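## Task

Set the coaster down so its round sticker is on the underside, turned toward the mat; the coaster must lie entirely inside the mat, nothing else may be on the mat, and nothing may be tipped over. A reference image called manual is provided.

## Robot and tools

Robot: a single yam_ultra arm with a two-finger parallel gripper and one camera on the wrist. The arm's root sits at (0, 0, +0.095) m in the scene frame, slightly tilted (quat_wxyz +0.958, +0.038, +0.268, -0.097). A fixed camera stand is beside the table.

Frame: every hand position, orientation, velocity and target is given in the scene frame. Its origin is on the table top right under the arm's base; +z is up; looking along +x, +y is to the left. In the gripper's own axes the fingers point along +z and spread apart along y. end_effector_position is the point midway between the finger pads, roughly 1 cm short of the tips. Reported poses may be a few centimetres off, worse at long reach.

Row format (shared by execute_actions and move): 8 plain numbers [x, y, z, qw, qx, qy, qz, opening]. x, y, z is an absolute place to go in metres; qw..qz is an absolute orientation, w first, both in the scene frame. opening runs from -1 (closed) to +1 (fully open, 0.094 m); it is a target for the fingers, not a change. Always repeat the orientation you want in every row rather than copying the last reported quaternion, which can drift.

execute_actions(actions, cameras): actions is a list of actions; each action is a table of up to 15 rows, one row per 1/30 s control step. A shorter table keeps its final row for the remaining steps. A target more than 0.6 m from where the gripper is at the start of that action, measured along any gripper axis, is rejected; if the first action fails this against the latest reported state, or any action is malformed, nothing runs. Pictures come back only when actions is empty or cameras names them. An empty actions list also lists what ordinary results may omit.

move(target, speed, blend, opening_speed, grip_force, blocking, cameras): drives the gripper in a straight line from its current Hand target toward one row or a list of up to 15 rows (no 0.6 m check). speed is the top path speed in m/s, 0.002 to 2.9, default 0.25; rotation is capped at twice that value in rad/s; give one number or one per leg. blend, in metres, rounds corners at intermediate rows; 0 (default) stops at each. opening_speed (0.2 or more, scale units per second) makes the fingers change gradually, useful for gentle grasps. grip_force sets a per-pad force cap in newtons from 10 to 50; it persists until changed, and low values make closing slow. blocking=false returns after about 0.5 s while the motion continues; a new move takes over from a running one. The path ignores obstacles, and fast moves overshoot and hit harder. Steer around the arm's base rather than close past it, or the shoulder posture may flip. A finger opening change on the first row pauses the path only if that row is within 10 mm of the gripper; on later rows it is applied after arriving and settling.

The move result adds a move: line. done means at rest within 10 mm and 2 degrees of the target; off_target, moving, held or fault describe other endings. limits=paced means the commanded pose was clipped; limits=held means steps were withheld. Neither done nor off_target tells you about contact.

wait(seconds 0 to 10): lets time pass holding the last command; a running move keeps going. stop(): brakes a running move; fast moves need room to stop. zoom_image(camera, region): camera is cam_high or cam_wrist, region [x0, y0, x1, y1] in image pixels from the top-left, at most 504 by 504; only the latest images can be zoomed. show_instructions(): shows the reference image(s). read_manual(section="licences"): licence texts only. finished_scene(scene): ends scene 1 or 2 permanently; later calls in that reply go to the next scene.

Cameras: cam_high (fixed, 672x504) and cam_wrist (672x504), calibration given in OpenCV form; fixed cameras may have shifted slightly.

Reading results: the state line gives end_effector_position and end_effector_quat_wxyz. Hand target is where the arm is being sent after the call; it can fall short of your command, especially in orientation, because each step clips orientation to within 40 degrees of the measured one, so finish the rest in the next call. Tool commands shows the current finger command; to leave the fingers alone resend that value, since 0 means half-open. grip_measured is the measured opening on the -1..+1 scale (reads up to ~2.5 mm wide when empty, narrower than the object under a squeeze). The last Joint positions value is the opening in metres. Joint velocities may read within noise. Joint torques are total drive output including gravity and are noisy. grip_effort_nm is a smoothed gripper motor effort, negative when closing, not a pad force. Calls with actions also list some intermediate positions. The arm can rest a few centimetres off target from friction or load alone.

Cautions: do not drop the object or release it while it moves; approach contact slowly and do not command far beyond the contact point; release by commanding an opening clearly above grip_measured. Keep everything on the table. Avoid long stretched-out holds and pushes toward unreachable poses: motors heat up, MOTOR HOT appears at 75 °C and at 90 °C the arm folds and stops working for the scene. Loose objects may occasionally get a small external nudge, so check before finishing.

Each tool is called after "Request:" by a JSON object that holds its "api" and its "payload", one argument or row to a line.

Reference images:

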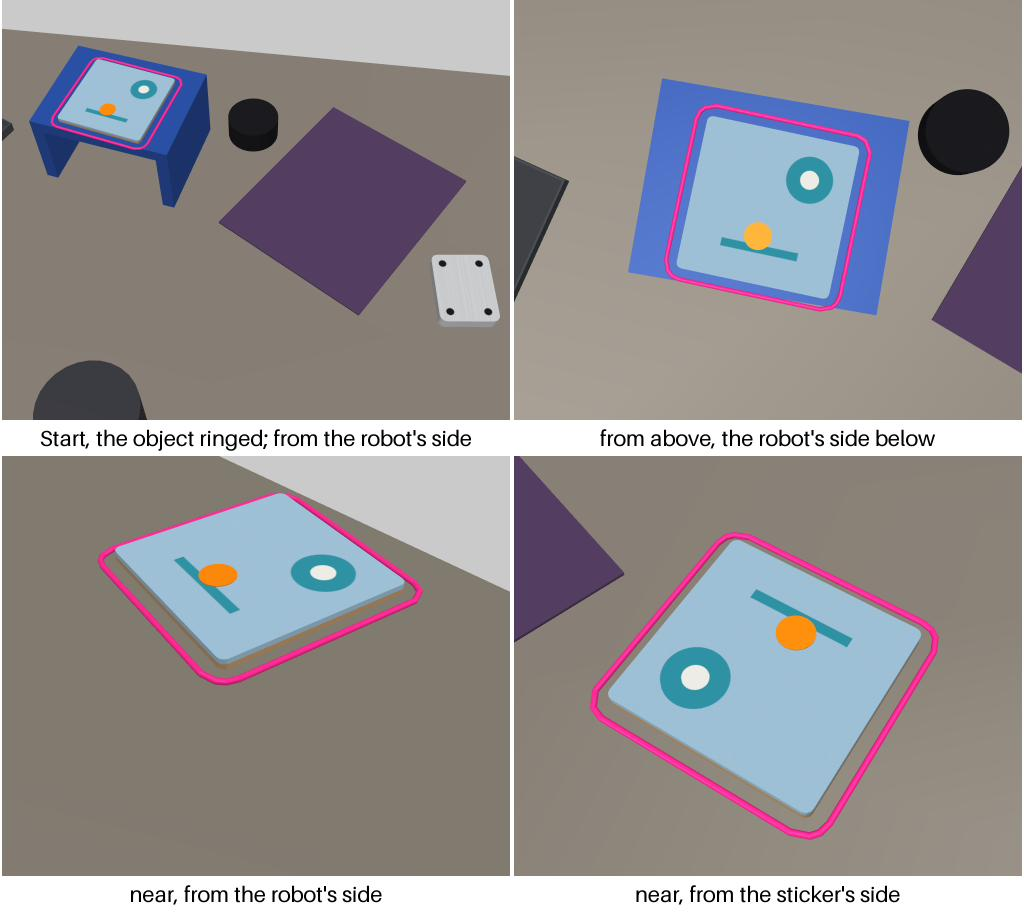

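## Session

Request:
{"api": "execute_actions", "payload": {
  "actions": []
}}

Scene clock: 0.00 s.
end_effector_position=(+0.3285, -0.1316, +0.1225) grip_measured=+1.000 grip_effort_nm=n/a end_effector_quat_wxyz=(-0.030, +0.854, +0.490, -0.175)
Joint positions: [-0.102 1.42 1.443 -1.335 0.182 1.828 0.094]
Joint velocities: within noise
Joint torques (N m): no reading
Heat: 21 °C.
Hand target: +0.3237, -0.1318, +0.1242; -0.034, +0.852, +0.489, -0.184
Tool commands: gripper/opening=+1.0
camera_calibration:
cam_wrist: T_world_to_cam=[[-0.830619, 0.510765, 0.22179, 0.313728], [0.556838, 0.763089, 0.328064, -0.117533], [-0.00168258, 0.395997, -0.91825, 0.28903], [0, 0, 0, 1]] pos_world=[0.326522, -0.185008, 0.234378]

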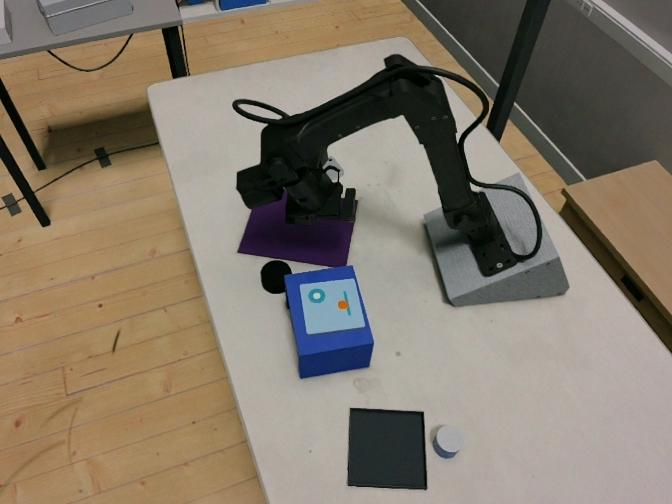

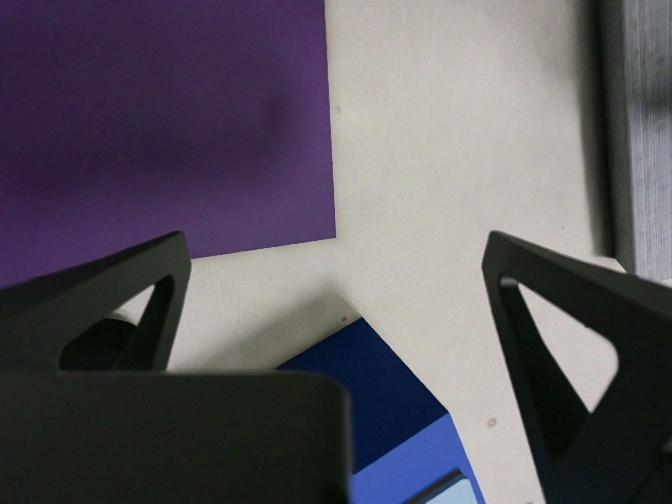

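Request:
{"api": "zoom_image", "payload": {
  "camera": "cam_high",
  "region": [225, 160, 405, 390]
}}

Request:
{"api": "zoom_image", "payload": {
  "camera": "cam_high",
  "region": [275, 255, 385, 385]
}}

Scaled by 2.191 from the camera's 672x504 image, which has a finer 960x720 frame.

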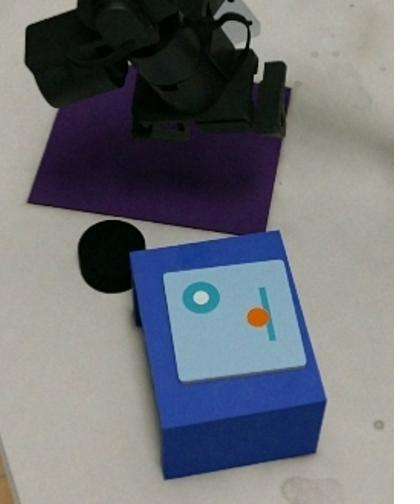

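Scaled by 3.877 from the camera's 672x504 image, which has a finer 960x720 frame.

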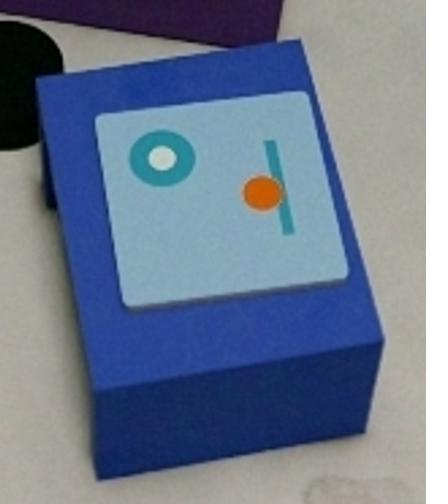

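Request:
{"api": "move", "payload": {
  "target": [
    [0.335,-0.12,0.21,-0.0263,0.7978,0.6012,0.0348,0.2],
    [0.405,0.085,0.165,-0.0263,0.7978,0.6012,0.0348,0.2]
  ],
  "speed": [0.3,0.35],
  "blend": [0.04,0],
  "cameras": ["all"]
}}

Request:
{"api": "zoom_image", "payload": {
  "camera": "cam_high",
  "region": [265, 240, 405, 380]
}}

Scene clock: 46.27 s.
end_effector_position=(+0.4038, +0.0822, +0.1654) grip_measured=+0.202 grip_effort_nm=-0.06 end_effector_quat_wxyz=(-0.049, +0.767, +0.636, +0.066)
Joint positions: [0.618 1.369 1.49 -1.15 0.187 2.075 0.056]
Joint torques (N m): [2.3 -7.62 8.5 0.3 0.03 0.1]
Heat: 25 °C.
Hand target: +0.4051, +0.0846, +0.1648; -0.048, +0.767, +0.638, +0.059
Off the commanded pose: 0.003 m, 7 deg.
joint sent to its limit — joint 6 (wrist roll), upper limit. The joint targets are off in orientation, not in position.
move: off_target
camera_calibration:
cam_wrist: T_world_to_cam=[[-0.983998, 0.177727, -0.0126974, 0.385582], [0.116935, 0.697897, 0.706588, -0.216312], [0.134441, 0.693796, -0.707511, 0.129633], [0, 0, 0, 1]] pos_world=[0.387278, -0.00750379, 0.249456]

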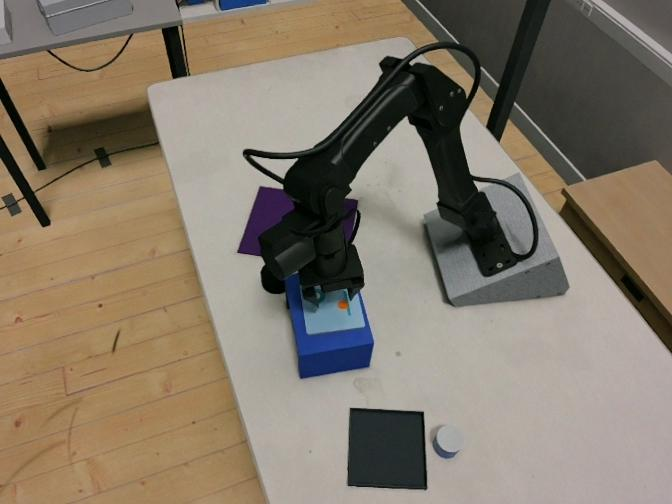

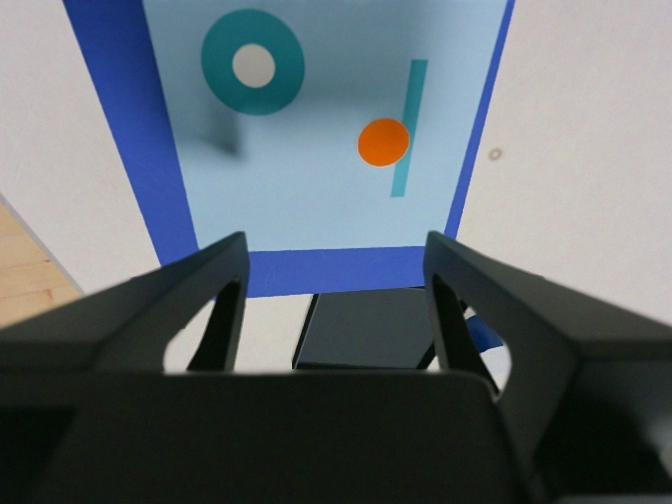

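Scaled by 3.600 from the camera's 672x504 image, which has a finer 960x720 frame.

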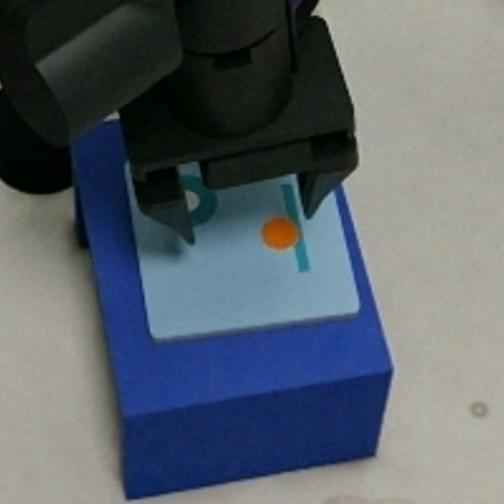

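Request:
{"api": "move", "payload": {
  "target": [
    [0.401,0.085,0.110,-0.05,0.767,0.637,0.06,0.2],
    [0.401,0.085,0.092,-0.05,0.767,0.637,0.06,0.2]
  ],
  "speed": [0.12,0.04],
  "blend": [0.005,0],
  "cameras": ["all"]
}}

Request:
{"api": "zoom_image", "payload": {
  "camera": "cam_high",
  "region": [265, 240, 405, 380]
}}

Scene clock: 52.67 s.
end_effector_position=(+0.4079, +0.0827, +0.1259) grip_measured=+0.201 grip_effort_nm=-0.02 end_effector_quat_wxyz=(-0.042, +0.769, +0.633, +0.085)
Joint positions: [0.564 1.369 1.335 -0.946 0.157 2.028 0.056]
Joint torques (N m): [0.18 -5.26 1.76 1.27 -0.09 -0.09]
Heat: 25 °C.
Hand target: +0.3987, +0.0839, +0.0942; -0.050, +0.767, +0.637, +0.059
Off the commanded pose: 0.035 m, 3 deg.
move: off_target
camera_calibration:
cam_wrist: T_world_to_cam=[[-0.980922, 0.188637, -0.0469888, 0.391226], [0.0976943, 0.687307, 0.719767, -0.18213], [0.168071, 0.701445, -0.692623, 0.0844949], [0, 0, 0, 1]] pos_world=[0.387354, -0.00788895, 0.207998]

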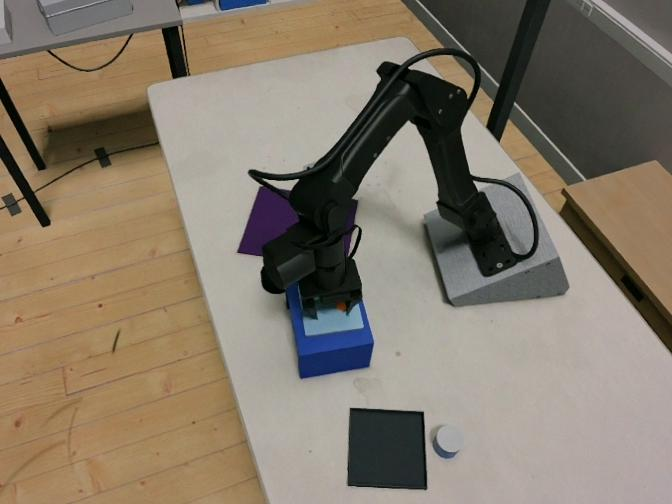

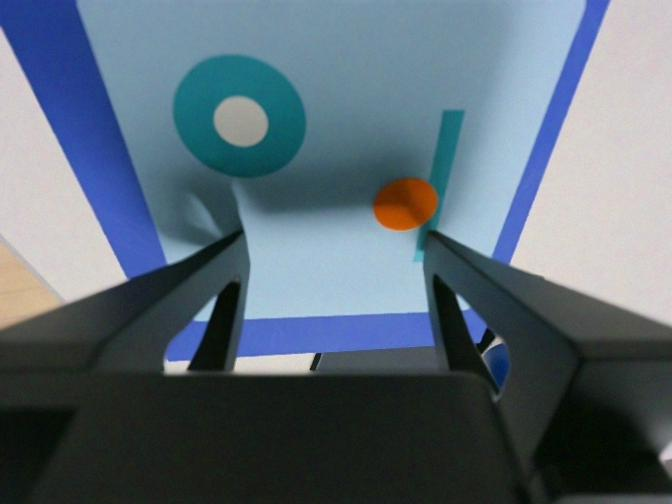

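Scaled by 3.600 from the camera's 672x504 image, which has a finer 960x720 frame.

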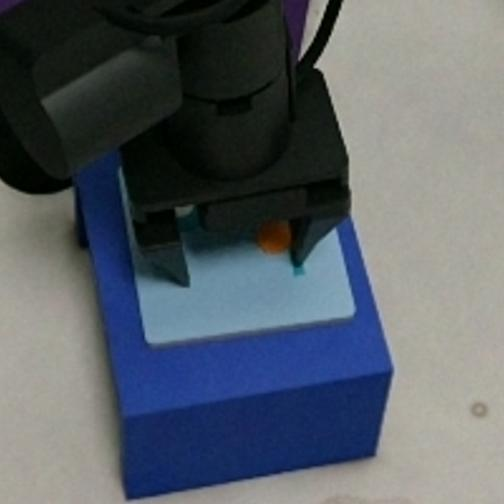

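Request:
{"api": "move", "payload": {
  "target": [
    [0.390,0.030,0.095,-0.05,0.767,0.637,0.06,0.2]
  ],
  "speed": 0.06,
  "cameras": ["all"]
}}

Request:
{"api": "zoom_image", "payload": {
  "camera": "cam_high",
  "region": [265, 240, 405, 380]
}}

Scene clock: 57.37 s.
end_effector_position=(+0.4142, +0.0538, +0.1261) grip_measured=+0.201 grip_effort_nm=-0.02 end_effector_quat_wxyz=(-0.060, +0.753, +0.641, +0.134)
Joint positions: [0.387 1.301 1.274 -0.88 -0.031 1.846 0.056]
Joint torques (N m): [-1.31 -7.1 2.3 0.34 0.72 0.07]
Heat: 25 °C.
Hand target: +0.3894, +0.0312, +0.0984; -0.051, +0.766, +0.638, +0.061
Off the commanded pose: 0.046 m, 9 deg.
move: off_target
camera_calibration:
cam_wrist: T_world_to_cam=[[-0.982838, 0.163402, -0.0856169, 0.409901], [0.0349896, 0.620815, 0.783176, -0.141499], [0.181124, 0.766739, -0.615878, 0.0853455], [0, 0, 0, 1]] pos_world=[0.392359, -0.0445713, 0.198476]

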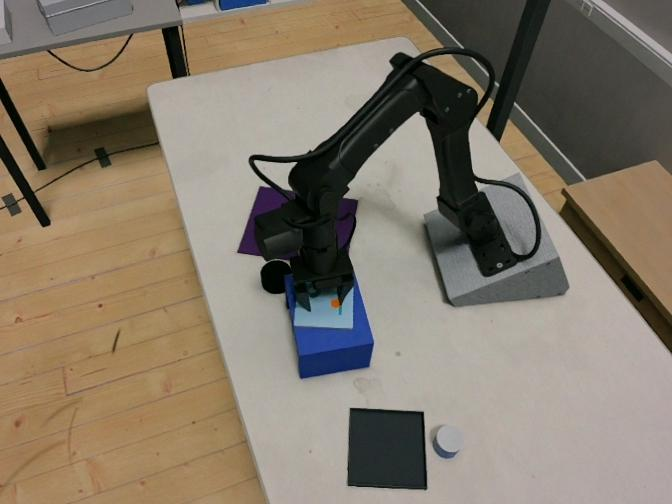

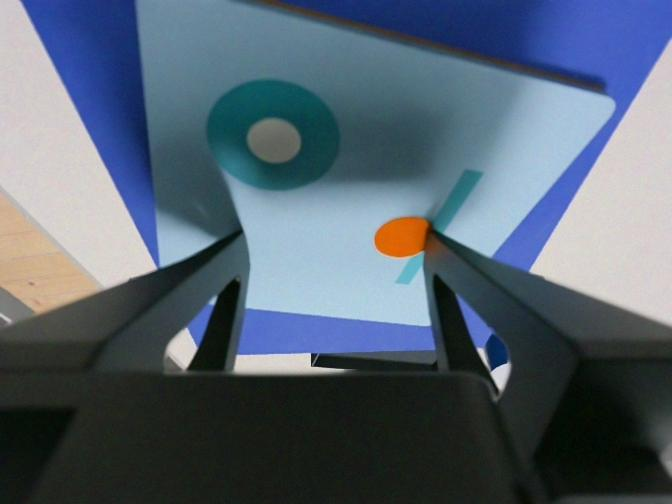

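Scaled by 3.600 from the camera's 672x504 image, which has a finer 960x720 frame.

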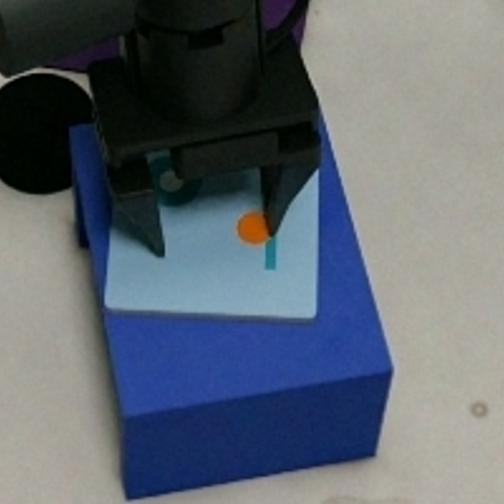

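Request:
{"api": "move", "payload": {
  "target": [
    [0.368,-0.008,0.096,-0.06,0.753,0.641,0.134,0.2]
  ],
  "speed": 0.06,
  "cameras": ["all"]
}}

Request:
{"api": "zoom_image", "payload": {
  "camera": "cam_high",
  "region": [265, 240, 405, 380]
}}

Scene clock: 65.93 s.
end_effector_position=(+0.3980, +0.0127, +0.1276) grip_measured=+0.201 grip_effort_nm=-0.02 end_effector_quat_wxyz=(-0.064, +0.738, +0.638, +0.211)
Joint positions: [0.12 1.148 1.091 -0.769 -0.314 1.636 0.056]
Joint torques (N m): [-1.44 -7.06 2.36 0.36 0.88 -0.26]
Heat: 24 °C.
Hand target: +0.3677, -0.0063, +0.0993; -0.063, +0.751, +0.643, +0.135
Off the commanded pose: 0.048 m, 9 deg.
move: off_target
camera_calibration:
cam_wrist: T_world_to_cam=[[-0.968223, 0.172337, -0.181229, 0.407165], [-0.0629324, 0.533445, 0.84349, -0.0841759], [0.24204, 0.828092, -0.505648, 0.0816349], [0, 0, 0, 1]] pos_world=[0.36917, -0.0928677, 0.18607]

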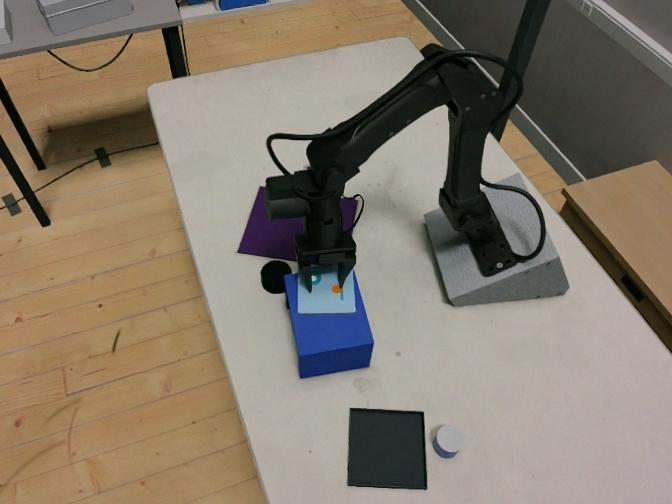

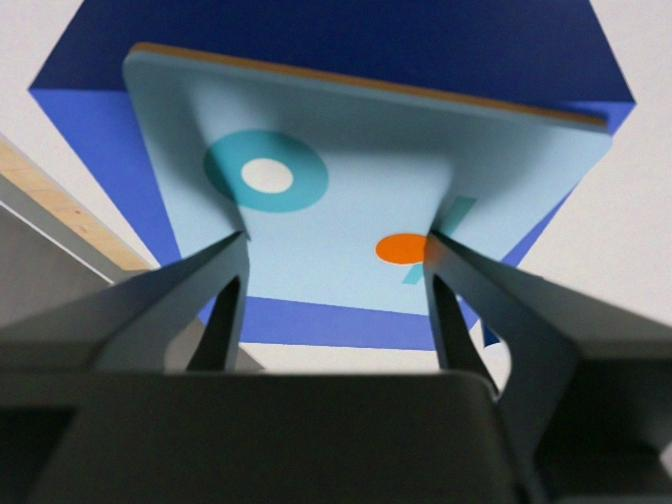

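Scaled by 3.600 from the camera's 672x504 image, which has a finer 960x720 frame.

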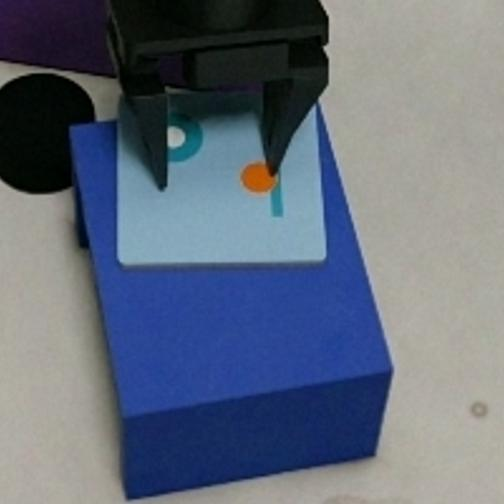

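Request:
{"api": "move", "payload": {
  "target": [
    [0.366,-0.037,0.096,-0.064,0.74,0.64,0.19,0.2]
  ],
  "speed": 0.05,
  "cameras": ["all"]
}}

Request:
{"api": "zoom_image", "payload": {
  "camera": "cam_high",
  "region": [265, 220, 405, 360]
}}

Scene clock: 72.03 s.
end_effector_position=(+0.3881, -0.0129, +0.1273) grip_measured=+0.201 grip_effort_nm=-0.02 end_effector_quat_wxyz=(-0.081, +0.720, +0.637, +0.264)
Joint positions: [-0.099 1.134 1.04 -0.769 -0.568 1.452 0.056]
Joint torques (N m): [-2.04 -6.58 2.81 0.61 1.04 -0.34]
Heat: 24 °C.
Hand target: +0.3649, -0.0352, +0.0992; -0.068, +0.739, +0.642, +0.192
Off the commanded pose: 0.045 m, 9 deg.
move: off_target
camera_calibration:
cam_wrist: T_world_to_cam=[[-0.959459, 0.170273, -0.224599, 0.404027], [-0.127544, 0.448317, 0.884728, -0.0521695], [0.251337, 0.877507, -0.408425, 0.0896498], [0, 0, 0, 1]] pos_world=[0.358461, -0.124075, 0.173515]

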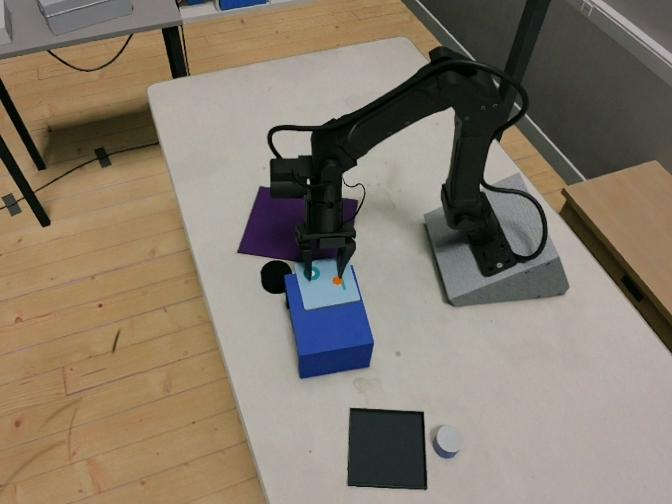

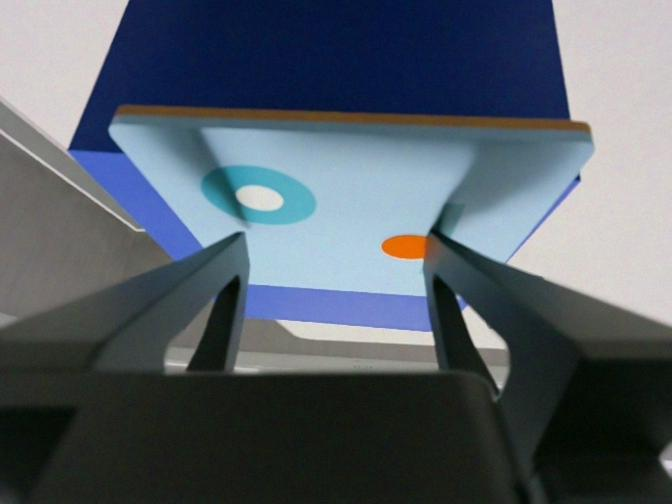

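Scaled by 3.600 from the camera's 672x504 image, which has a finer 960x720 frame.

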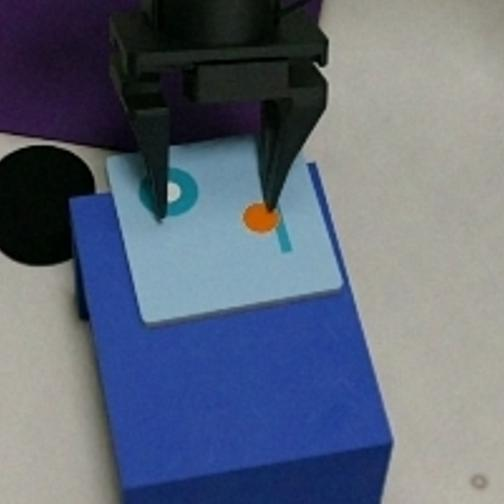

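Request:
{"api": "move", "payload": {
  "target": [
    [0.370,-0.058,0.096,-0.075,0.73,0.64,0.23,0.2]
  ],
  "speed": 0.05,
  "cameras": ["all"]
}}

Request:
{"api": "zoom_image", "payload": {
  "camera": "cam_high",
  "region": [265, 220, 405, 360]
}}

Scene clock: 79.70 s.
end_effector_position=(+0.3837, -0.0380, +0.1275) grip_measured=+0.201 grip_effort_nm=-0.02 end_effector_quat_wxyz=(-0.078, +0.711, +0.637, +0.289)
Joint positions: [-0.251 1.158 1.04 -0.798 -0.707 1.307 0.056]
Joint torques (N m): [-2.04 -4.23 4.6 0.62 0.73 -0.28]
Heat: 24 °C.
Hand target: +0.3680, -0.0568, +0.0990; -0.077, +0.729, +0.640, +0.231
Off the commanded pose: 0.040 m, 7 deg.
move: off_target
camera_calibration:
cam_wrist: T_world_to_cam=[[-0.949353, 0.171082, -0.263551, 0.4052], [-0.171142, 0.421888, 0.890348, -0.0266528], [0.263512, 0.89036, -0.371242, 0.103938], [0, 0, 0, 1]] pos_world=[0.352728, -0.15062, 0.169107]

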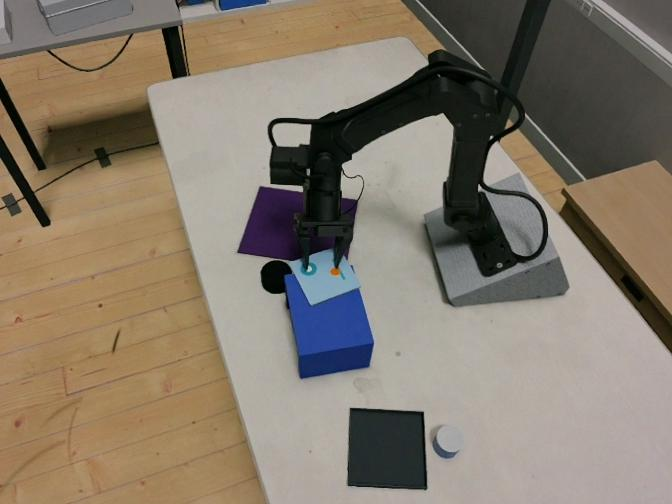

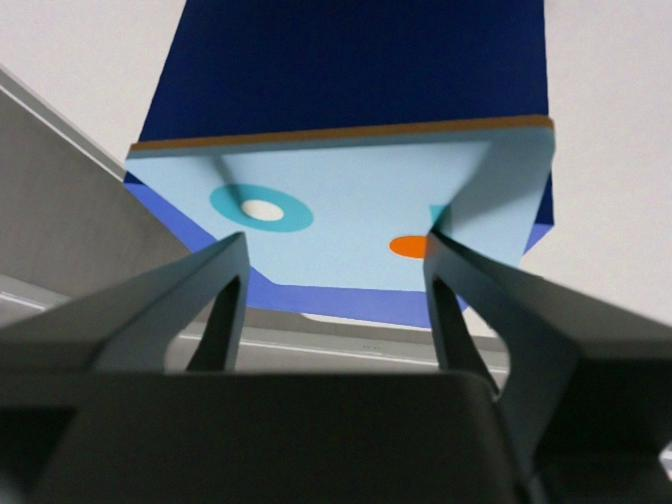

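Scaled by 3.600 from the camera's 672x504 image, which has a finer 960x720 frame.

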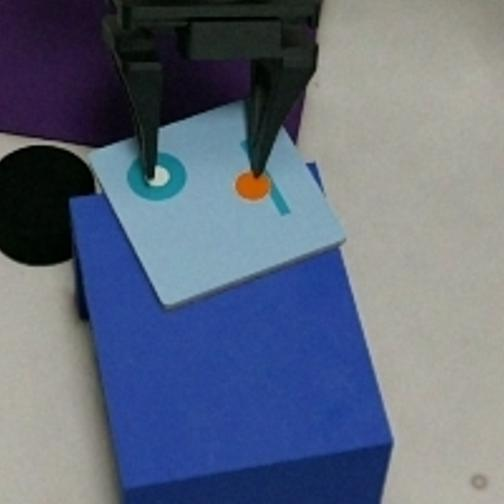

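Request:
{"api": "move", "payload": {
  "target": [
    [0.376,-0.034,0.112,-0.078,0.715,0.638,0.275,0.2],
    [0.372,-0.03,0.24,-0.0263,0.7978,0.6012,0.0348,0.2]
  ],
  "speed": [0.05,0.2],
  "blend": [0.003,0],
  "cameras": ["all"]
}}

Request:
{"api": "zoom_image", "payload": {
  "camera": "cam_high",
  "region": [265, 220, 405, 360]
}}

Scene clock: 89.13 s.
end_effector_position=(+0.3751, -0.0301, +0.2426) grip_measured=+0.201 grip_effort_nm=-0.02 end_effector_quat_wxyz=(-0.016, +0.797, +0.601, +0.055)
Joint positions: [0.243 1.166 1.64 -1.446 0.054 1.845 0.056]
Joint torques (N m): [1.1 -6.05 8.96 0.08 0.09 0.07]
Heat: 23 °C.
Hand target: +0.3719, -0.0300, +0.2401; -0.026, +0.798, +0.601, +0.035
Off the commanded pose: 0.004 m, 3 deg.
move: off_target
camera_calibration:
cam_wrist: T_world_to_cam=[[-0.961897, 0.269914, -0.0436017, 0.380386], [0.173704, 0.726442, 0.664913, -0.199474], [0.211143, 0.632003, -0.745647, 0.244571], [0, 0, 0, 1]] pos_world=[0.348902, -0.112335, 0.331582]

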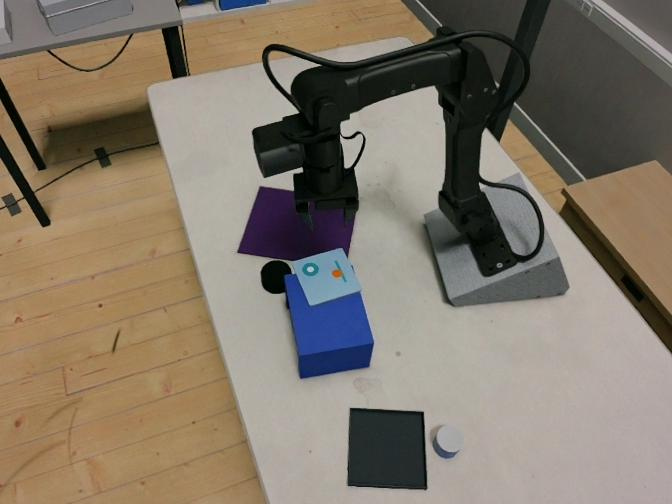

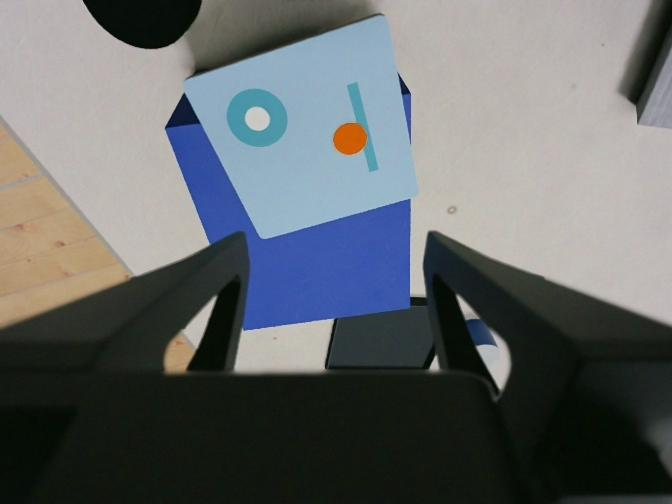

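Scaled by 3.600 from the camera's 672x504 image, which has a finer 960x720 frame.

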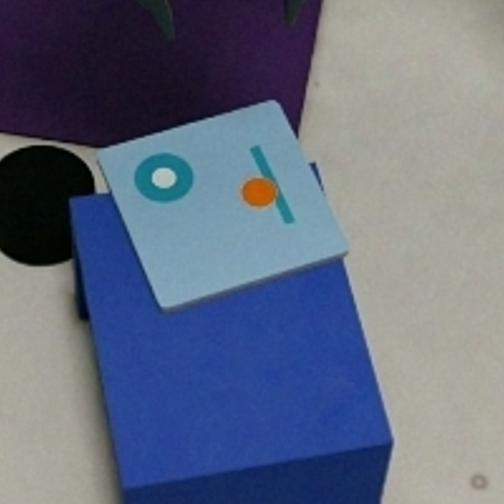

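Request:
{"api": "move", "payload": {
  "target": [
    [0.33,-0.12,0.22,0.1983,0.1001,0.8602,0.4589,0.1],
    [0.311,-0.108,0.136,0.1983,0.1001,0.8602,0.4589,0.1]
  ],
  "speed": 0.35,
  "blend": [0.03,0],
  "cameras": ["all"]
}}

Request:
{"api": "zoom_image", "payload": {
  "camera": "cam_high",
  "region": [265, 190, 395, 320]
}}

Scene clock: 114.67 s.
end_effector_position=(+0.3121, -0.1119, +0.1345) grip_measured=+0.102 grip_effort_nm=-0.06 end_effector_quat_wxyz=(+0.216, +0.112, +0.889, +0.387)
Joint positions: [-0.859 1.521 1.096 -1.52 -1.172 -1.328 0.052]
Joint torques (N m): [-1.59 -6.82 4.74 -1.3 -0.19 -0.11]
Heat: 23 °C.
Hand target: +0.3115, -0.1077, +0.1356; +0.206, +0.121, +0.884, +0.402
Off the commanded pose: 0.004 m, 9 deg.
joint sent to its limit — joint 4 (wrist pitch), lower limit. The joint targets are off in orientation, not in position.
move: off_target
camera_calibration:
cam_wrist: T_world_to_cam=[[-0.0242737, -0.676615, -0.735937, 0.03163], [-0.991124, -0.0799617, 0.106207, 0.291259], [-0.130708, 0.731982, -0.668668, 0.336513], [0, 0, 0, 1]] pos_world=[0.333427, -0.201631, 0.21736]

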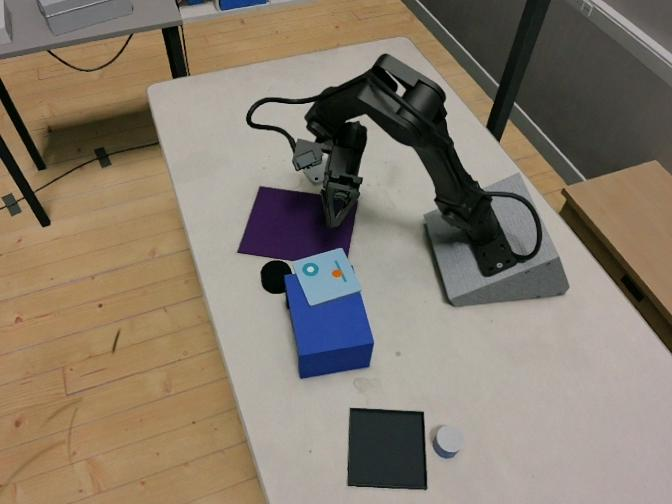

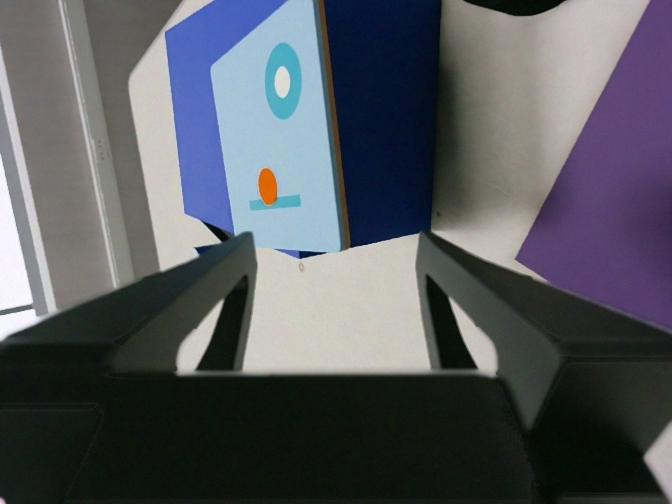

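Scaled by 3.877 from the camera's 672x504 image, which has a finer 960x720 frame.

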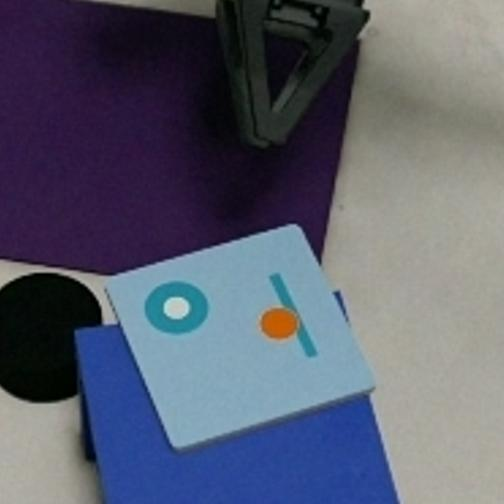

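Request:
{"api": "move", "payload": {
  "target": [0.328,-0.078,0.122,0.1983,0.1001,0.8602,0.4589,0.1],
  "speed": 0.1,
  "cameras": ["all"]
}}

Request:
{"api": "zoom_image", "payload": {
  "camera": "cam_high",
  "region": [265, 190, 395, 320]
}}

Scene clock: 120.93 s.
end_effector_position=(+0.3278, -0.0780, +0.1279) grip_measured=+0.102 grip_effort_nm=-0.06 end_effector_quat_wxyz=(+0.201, +0.089, +0.866, +0.450)
Joint positions: [-0.711 1.568 1.096 -1.52 -1.218 -1.32 0.052]
Joint torques (N m): [-1.26 -6.28 3.79 -0.9 -0.31 0.03]
Heat: 23 °C.
Hand target: +0.3279, -0.0779, +0.1222; +0.198, +0.100, +0.860, +0.459
Off the commanded pose: 0.006 m, 2 deg.
move: done
camera_calibration:
cam_wrist: T_world_to_cam=[[0.0352026, -0.58065, -0.813392, 0.0479732], [-0.983696, -0.16376, 0.0743288, 0.305418], [-0.17636, 0.797514, -0.576948, 0.31772], [0, 0, 0, 1]] pos_world=[0.354783, -0.175515, 0.199628]

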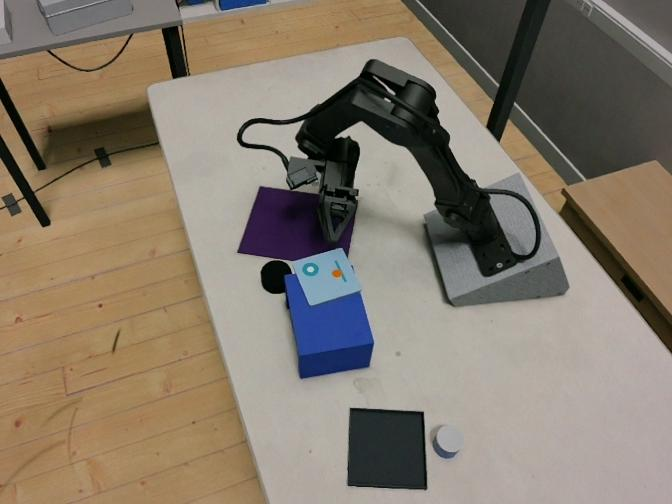

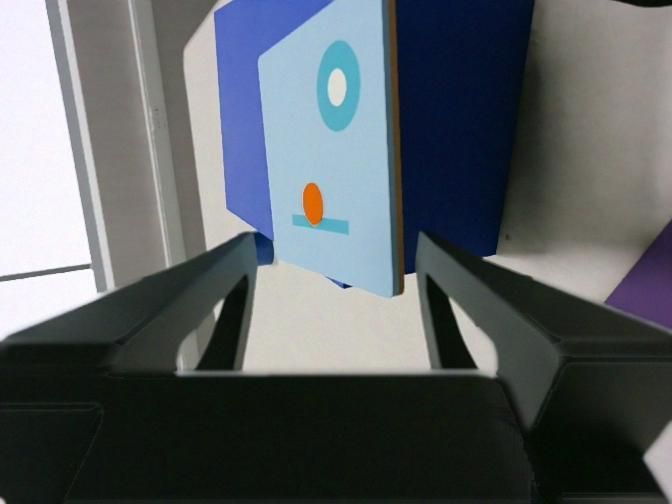

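Scaled by 3.877 from the camera's 672x504 image, which has a finer 960x720 frame.

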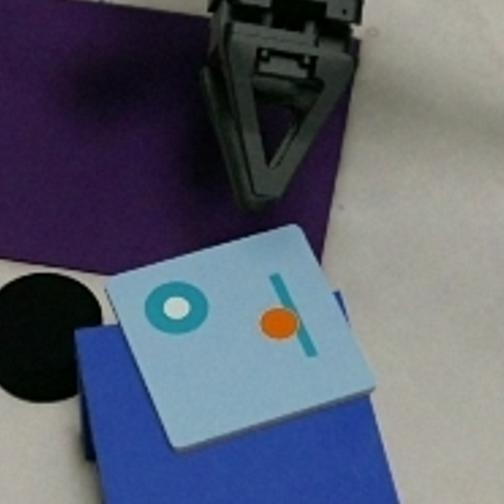

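Request:
{"api": "move", "payload": {
  "target": [
    [0.327,-0.084,0.111,0.1983,0.1001,0.8602,0.4589,0.1],
    [0.343,-0.053,0.106,0.1983,0.1001,0.8602,0.4589,0.1]
  ],
  "speed": 0.06,
  "blend": [0.005,0],
  "cameras": ["all"]
}}

Request:
{"api": "zoom_image", "payload": {
  "camera": "cam_high",
  "region": [265, 190, 395, 320]
}}

Scene clock: 130.13 s.
end_effector_position=(+0.3425, -0.0576, +0.1005) grip_measured=+0.102 grip_effort_nm=-0.06 end_effector_quat_wxyz=(+0.189, +0.108, +0.861, +0.460)
Joint positions: [-0.579 1.526 0.999 -1.137 -1.254 -0.919 0.052]
Joint torques (N m): [-0.88 -11.71 2.67 -0.46 -0.43 0.02]
Heat: 23 °C.
Hand target: +0.3429, -0.0531, +0.1059; +0.198, +0.100, +0.860, +0.460
Off the commanded pose: 0.007 m, 1 deg.
move: done
camera_calibration:
cam_wrist: T_world_to_cam=[[-0.00290277, -0.554543, -0.83215, 0.0534863], [-0.983467, -0.14909, 0.102784, 0.323082], [-0.181064, 0.818691, -0.544942, 0.287846], [0, 0, 0, 1]] pos_world=[0.370014, -0.157828, 0.16816]

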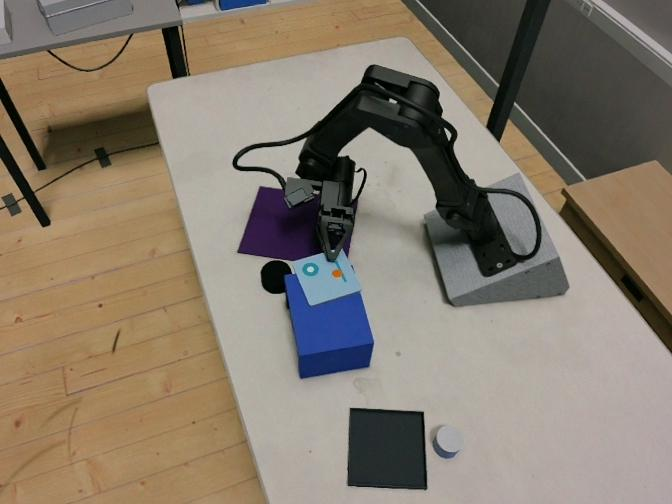

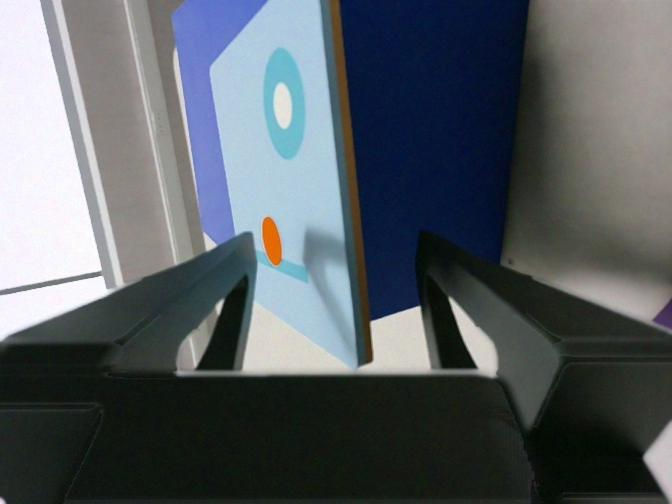

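Scaled by 3.877 from the camera's 672x504 image, which has a finer 960x720 frame.

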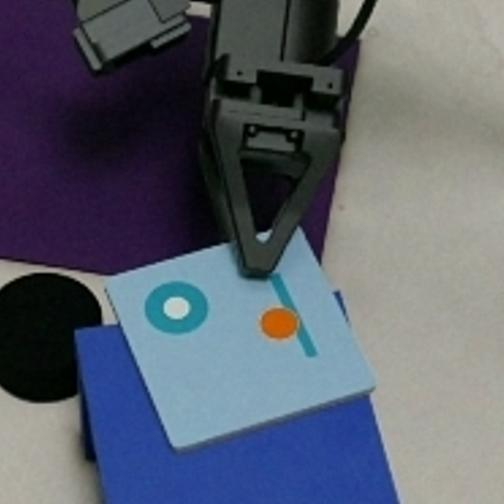

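Request:
{"api": "move", "payload": {
  "target": [
    [0.343,-0.053,0.106,0.1983,0.1001,0.8602,0.4589,-0.25],
    [0.343,-0.049,0.150,0.1983,0.1001,0.8602,0.4589,-0.25]
  ],
  "speed": 0.06,
  "cameras": ["all"]
}}

Request:
{"api": "zoom_image", "payload": {
  "camera": "cam_high",
  "region": [265, 190, 395, 320]
}}

Scene clock: 136.53 s.
end_effector_position=(+0.3384, -0.0450, +0.1409) grip_measured=-0.248 grip_effort_nm=-0.06 end_effector_quat_wxyz=(+0.183, +0.112, +0.857, +0.469)
Joint positions: [-0.599 1.429 1.029 -1.376 -1.254 -1.017 0.035]
Joint torques (N m): [-2.17 -10.33 6.34 -0.93 -0.32 -0.17]
Heat: 24 °C.
Hand target: +0.3430, -0.0487, +0.1497; +0.198, +0.100, +0.860, +0.459
Off the commanded pose: 0.011 m, 2 deg.
move: off_target
camera_calibration:
cam_wrist: T_world_to_cam=[[-0.011094, -0.537173, -0.843399, 0.0992083], [-0.982183, -0.152386, 0.109976, 0.315157], [-0.187598, 0.829592, -0.525912, 0.298872], [0, 0, 0, 1]] pos_world=[0.366711, -0.146625, 0.206193]

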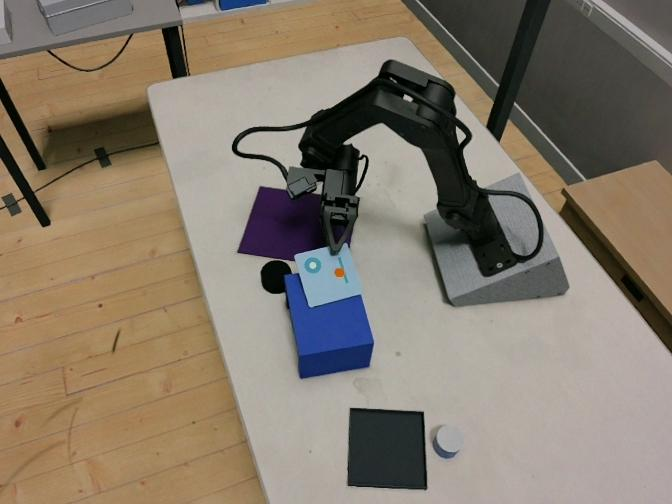

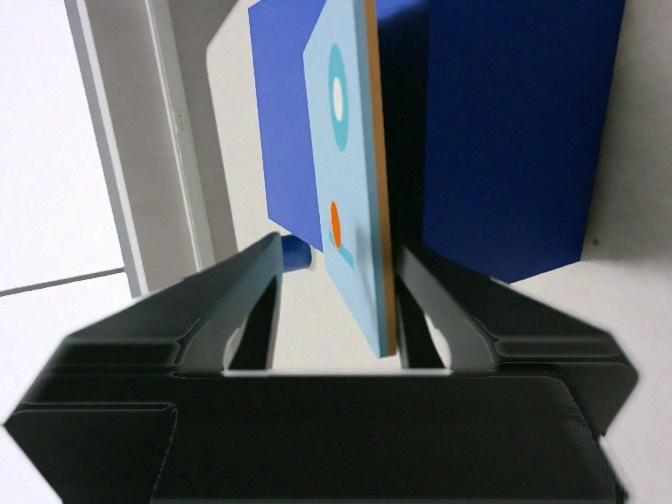

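Scaled by 3.877 from the camera's 672x504 image, which has a finer 960x720 frame.

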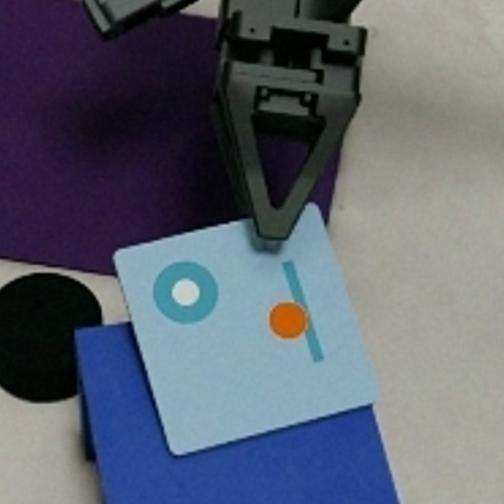

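Request:
{"api": "move", "payload": {
  "target": [
    [0.348,-0.040,0.172,0.1983,0.1001,0.8602,0.4589,-0.25]
  ],
  "speed": 0.06,
  "cameras": ["all"]
}}

Request:
{"api": "zoom_image", "payload": {
  "camera": "cam_high",
  "region": [265, 190, 395, 320]
}}

Scene clock: 139.93 s.
end_effector_position=(+0.3431, -0.0415, +0.1611) grip_measured=-0.248 grip_effort_nm=-0.06 end_effector_quat_wxyz=(+0.189, +0.109, +0.860, +0.462)
Joint positions: [-0.599 1.365 1.057 -1.424 -1.254 -0.986 0.035]
Joint torques (N m): [-0.7 -10.21 6.63 -0.89 -0.39 0.05]
Heat: 24 °C.
Hand target: +0.3478, -0.0398, +0.1717; +0.198, +0.100, +0.860, +0.459
Off the commanded pose: 0.012 m, 2 deg.
move: off_target
camera_calibration:
cam_wrist: T_world_to_cam=[[-0.00526006, -0.550385, -0.834895, 0.114304], [-0.983566, -0.147833, 0.103652, 0.319855], [-0.180474, 0.821719, -0.540562, 0.307071], [0, 0, 0, 1]] pos_world=[0.370618, -0.142129, 0.228269]

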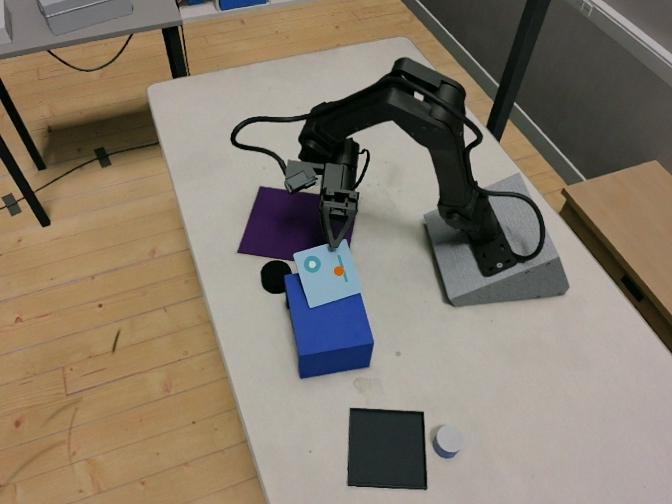

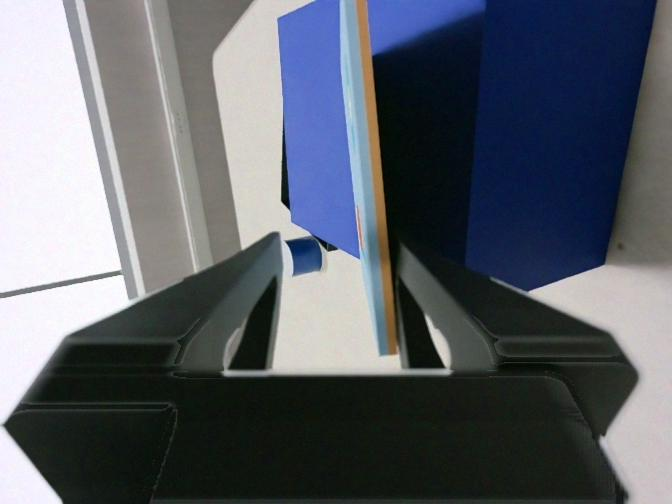

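Scaled by 3.877 from the camera's 672x504 image, which has a finer 960x720 frame.

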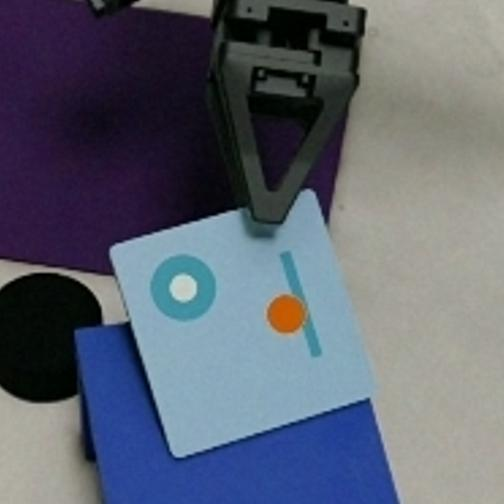

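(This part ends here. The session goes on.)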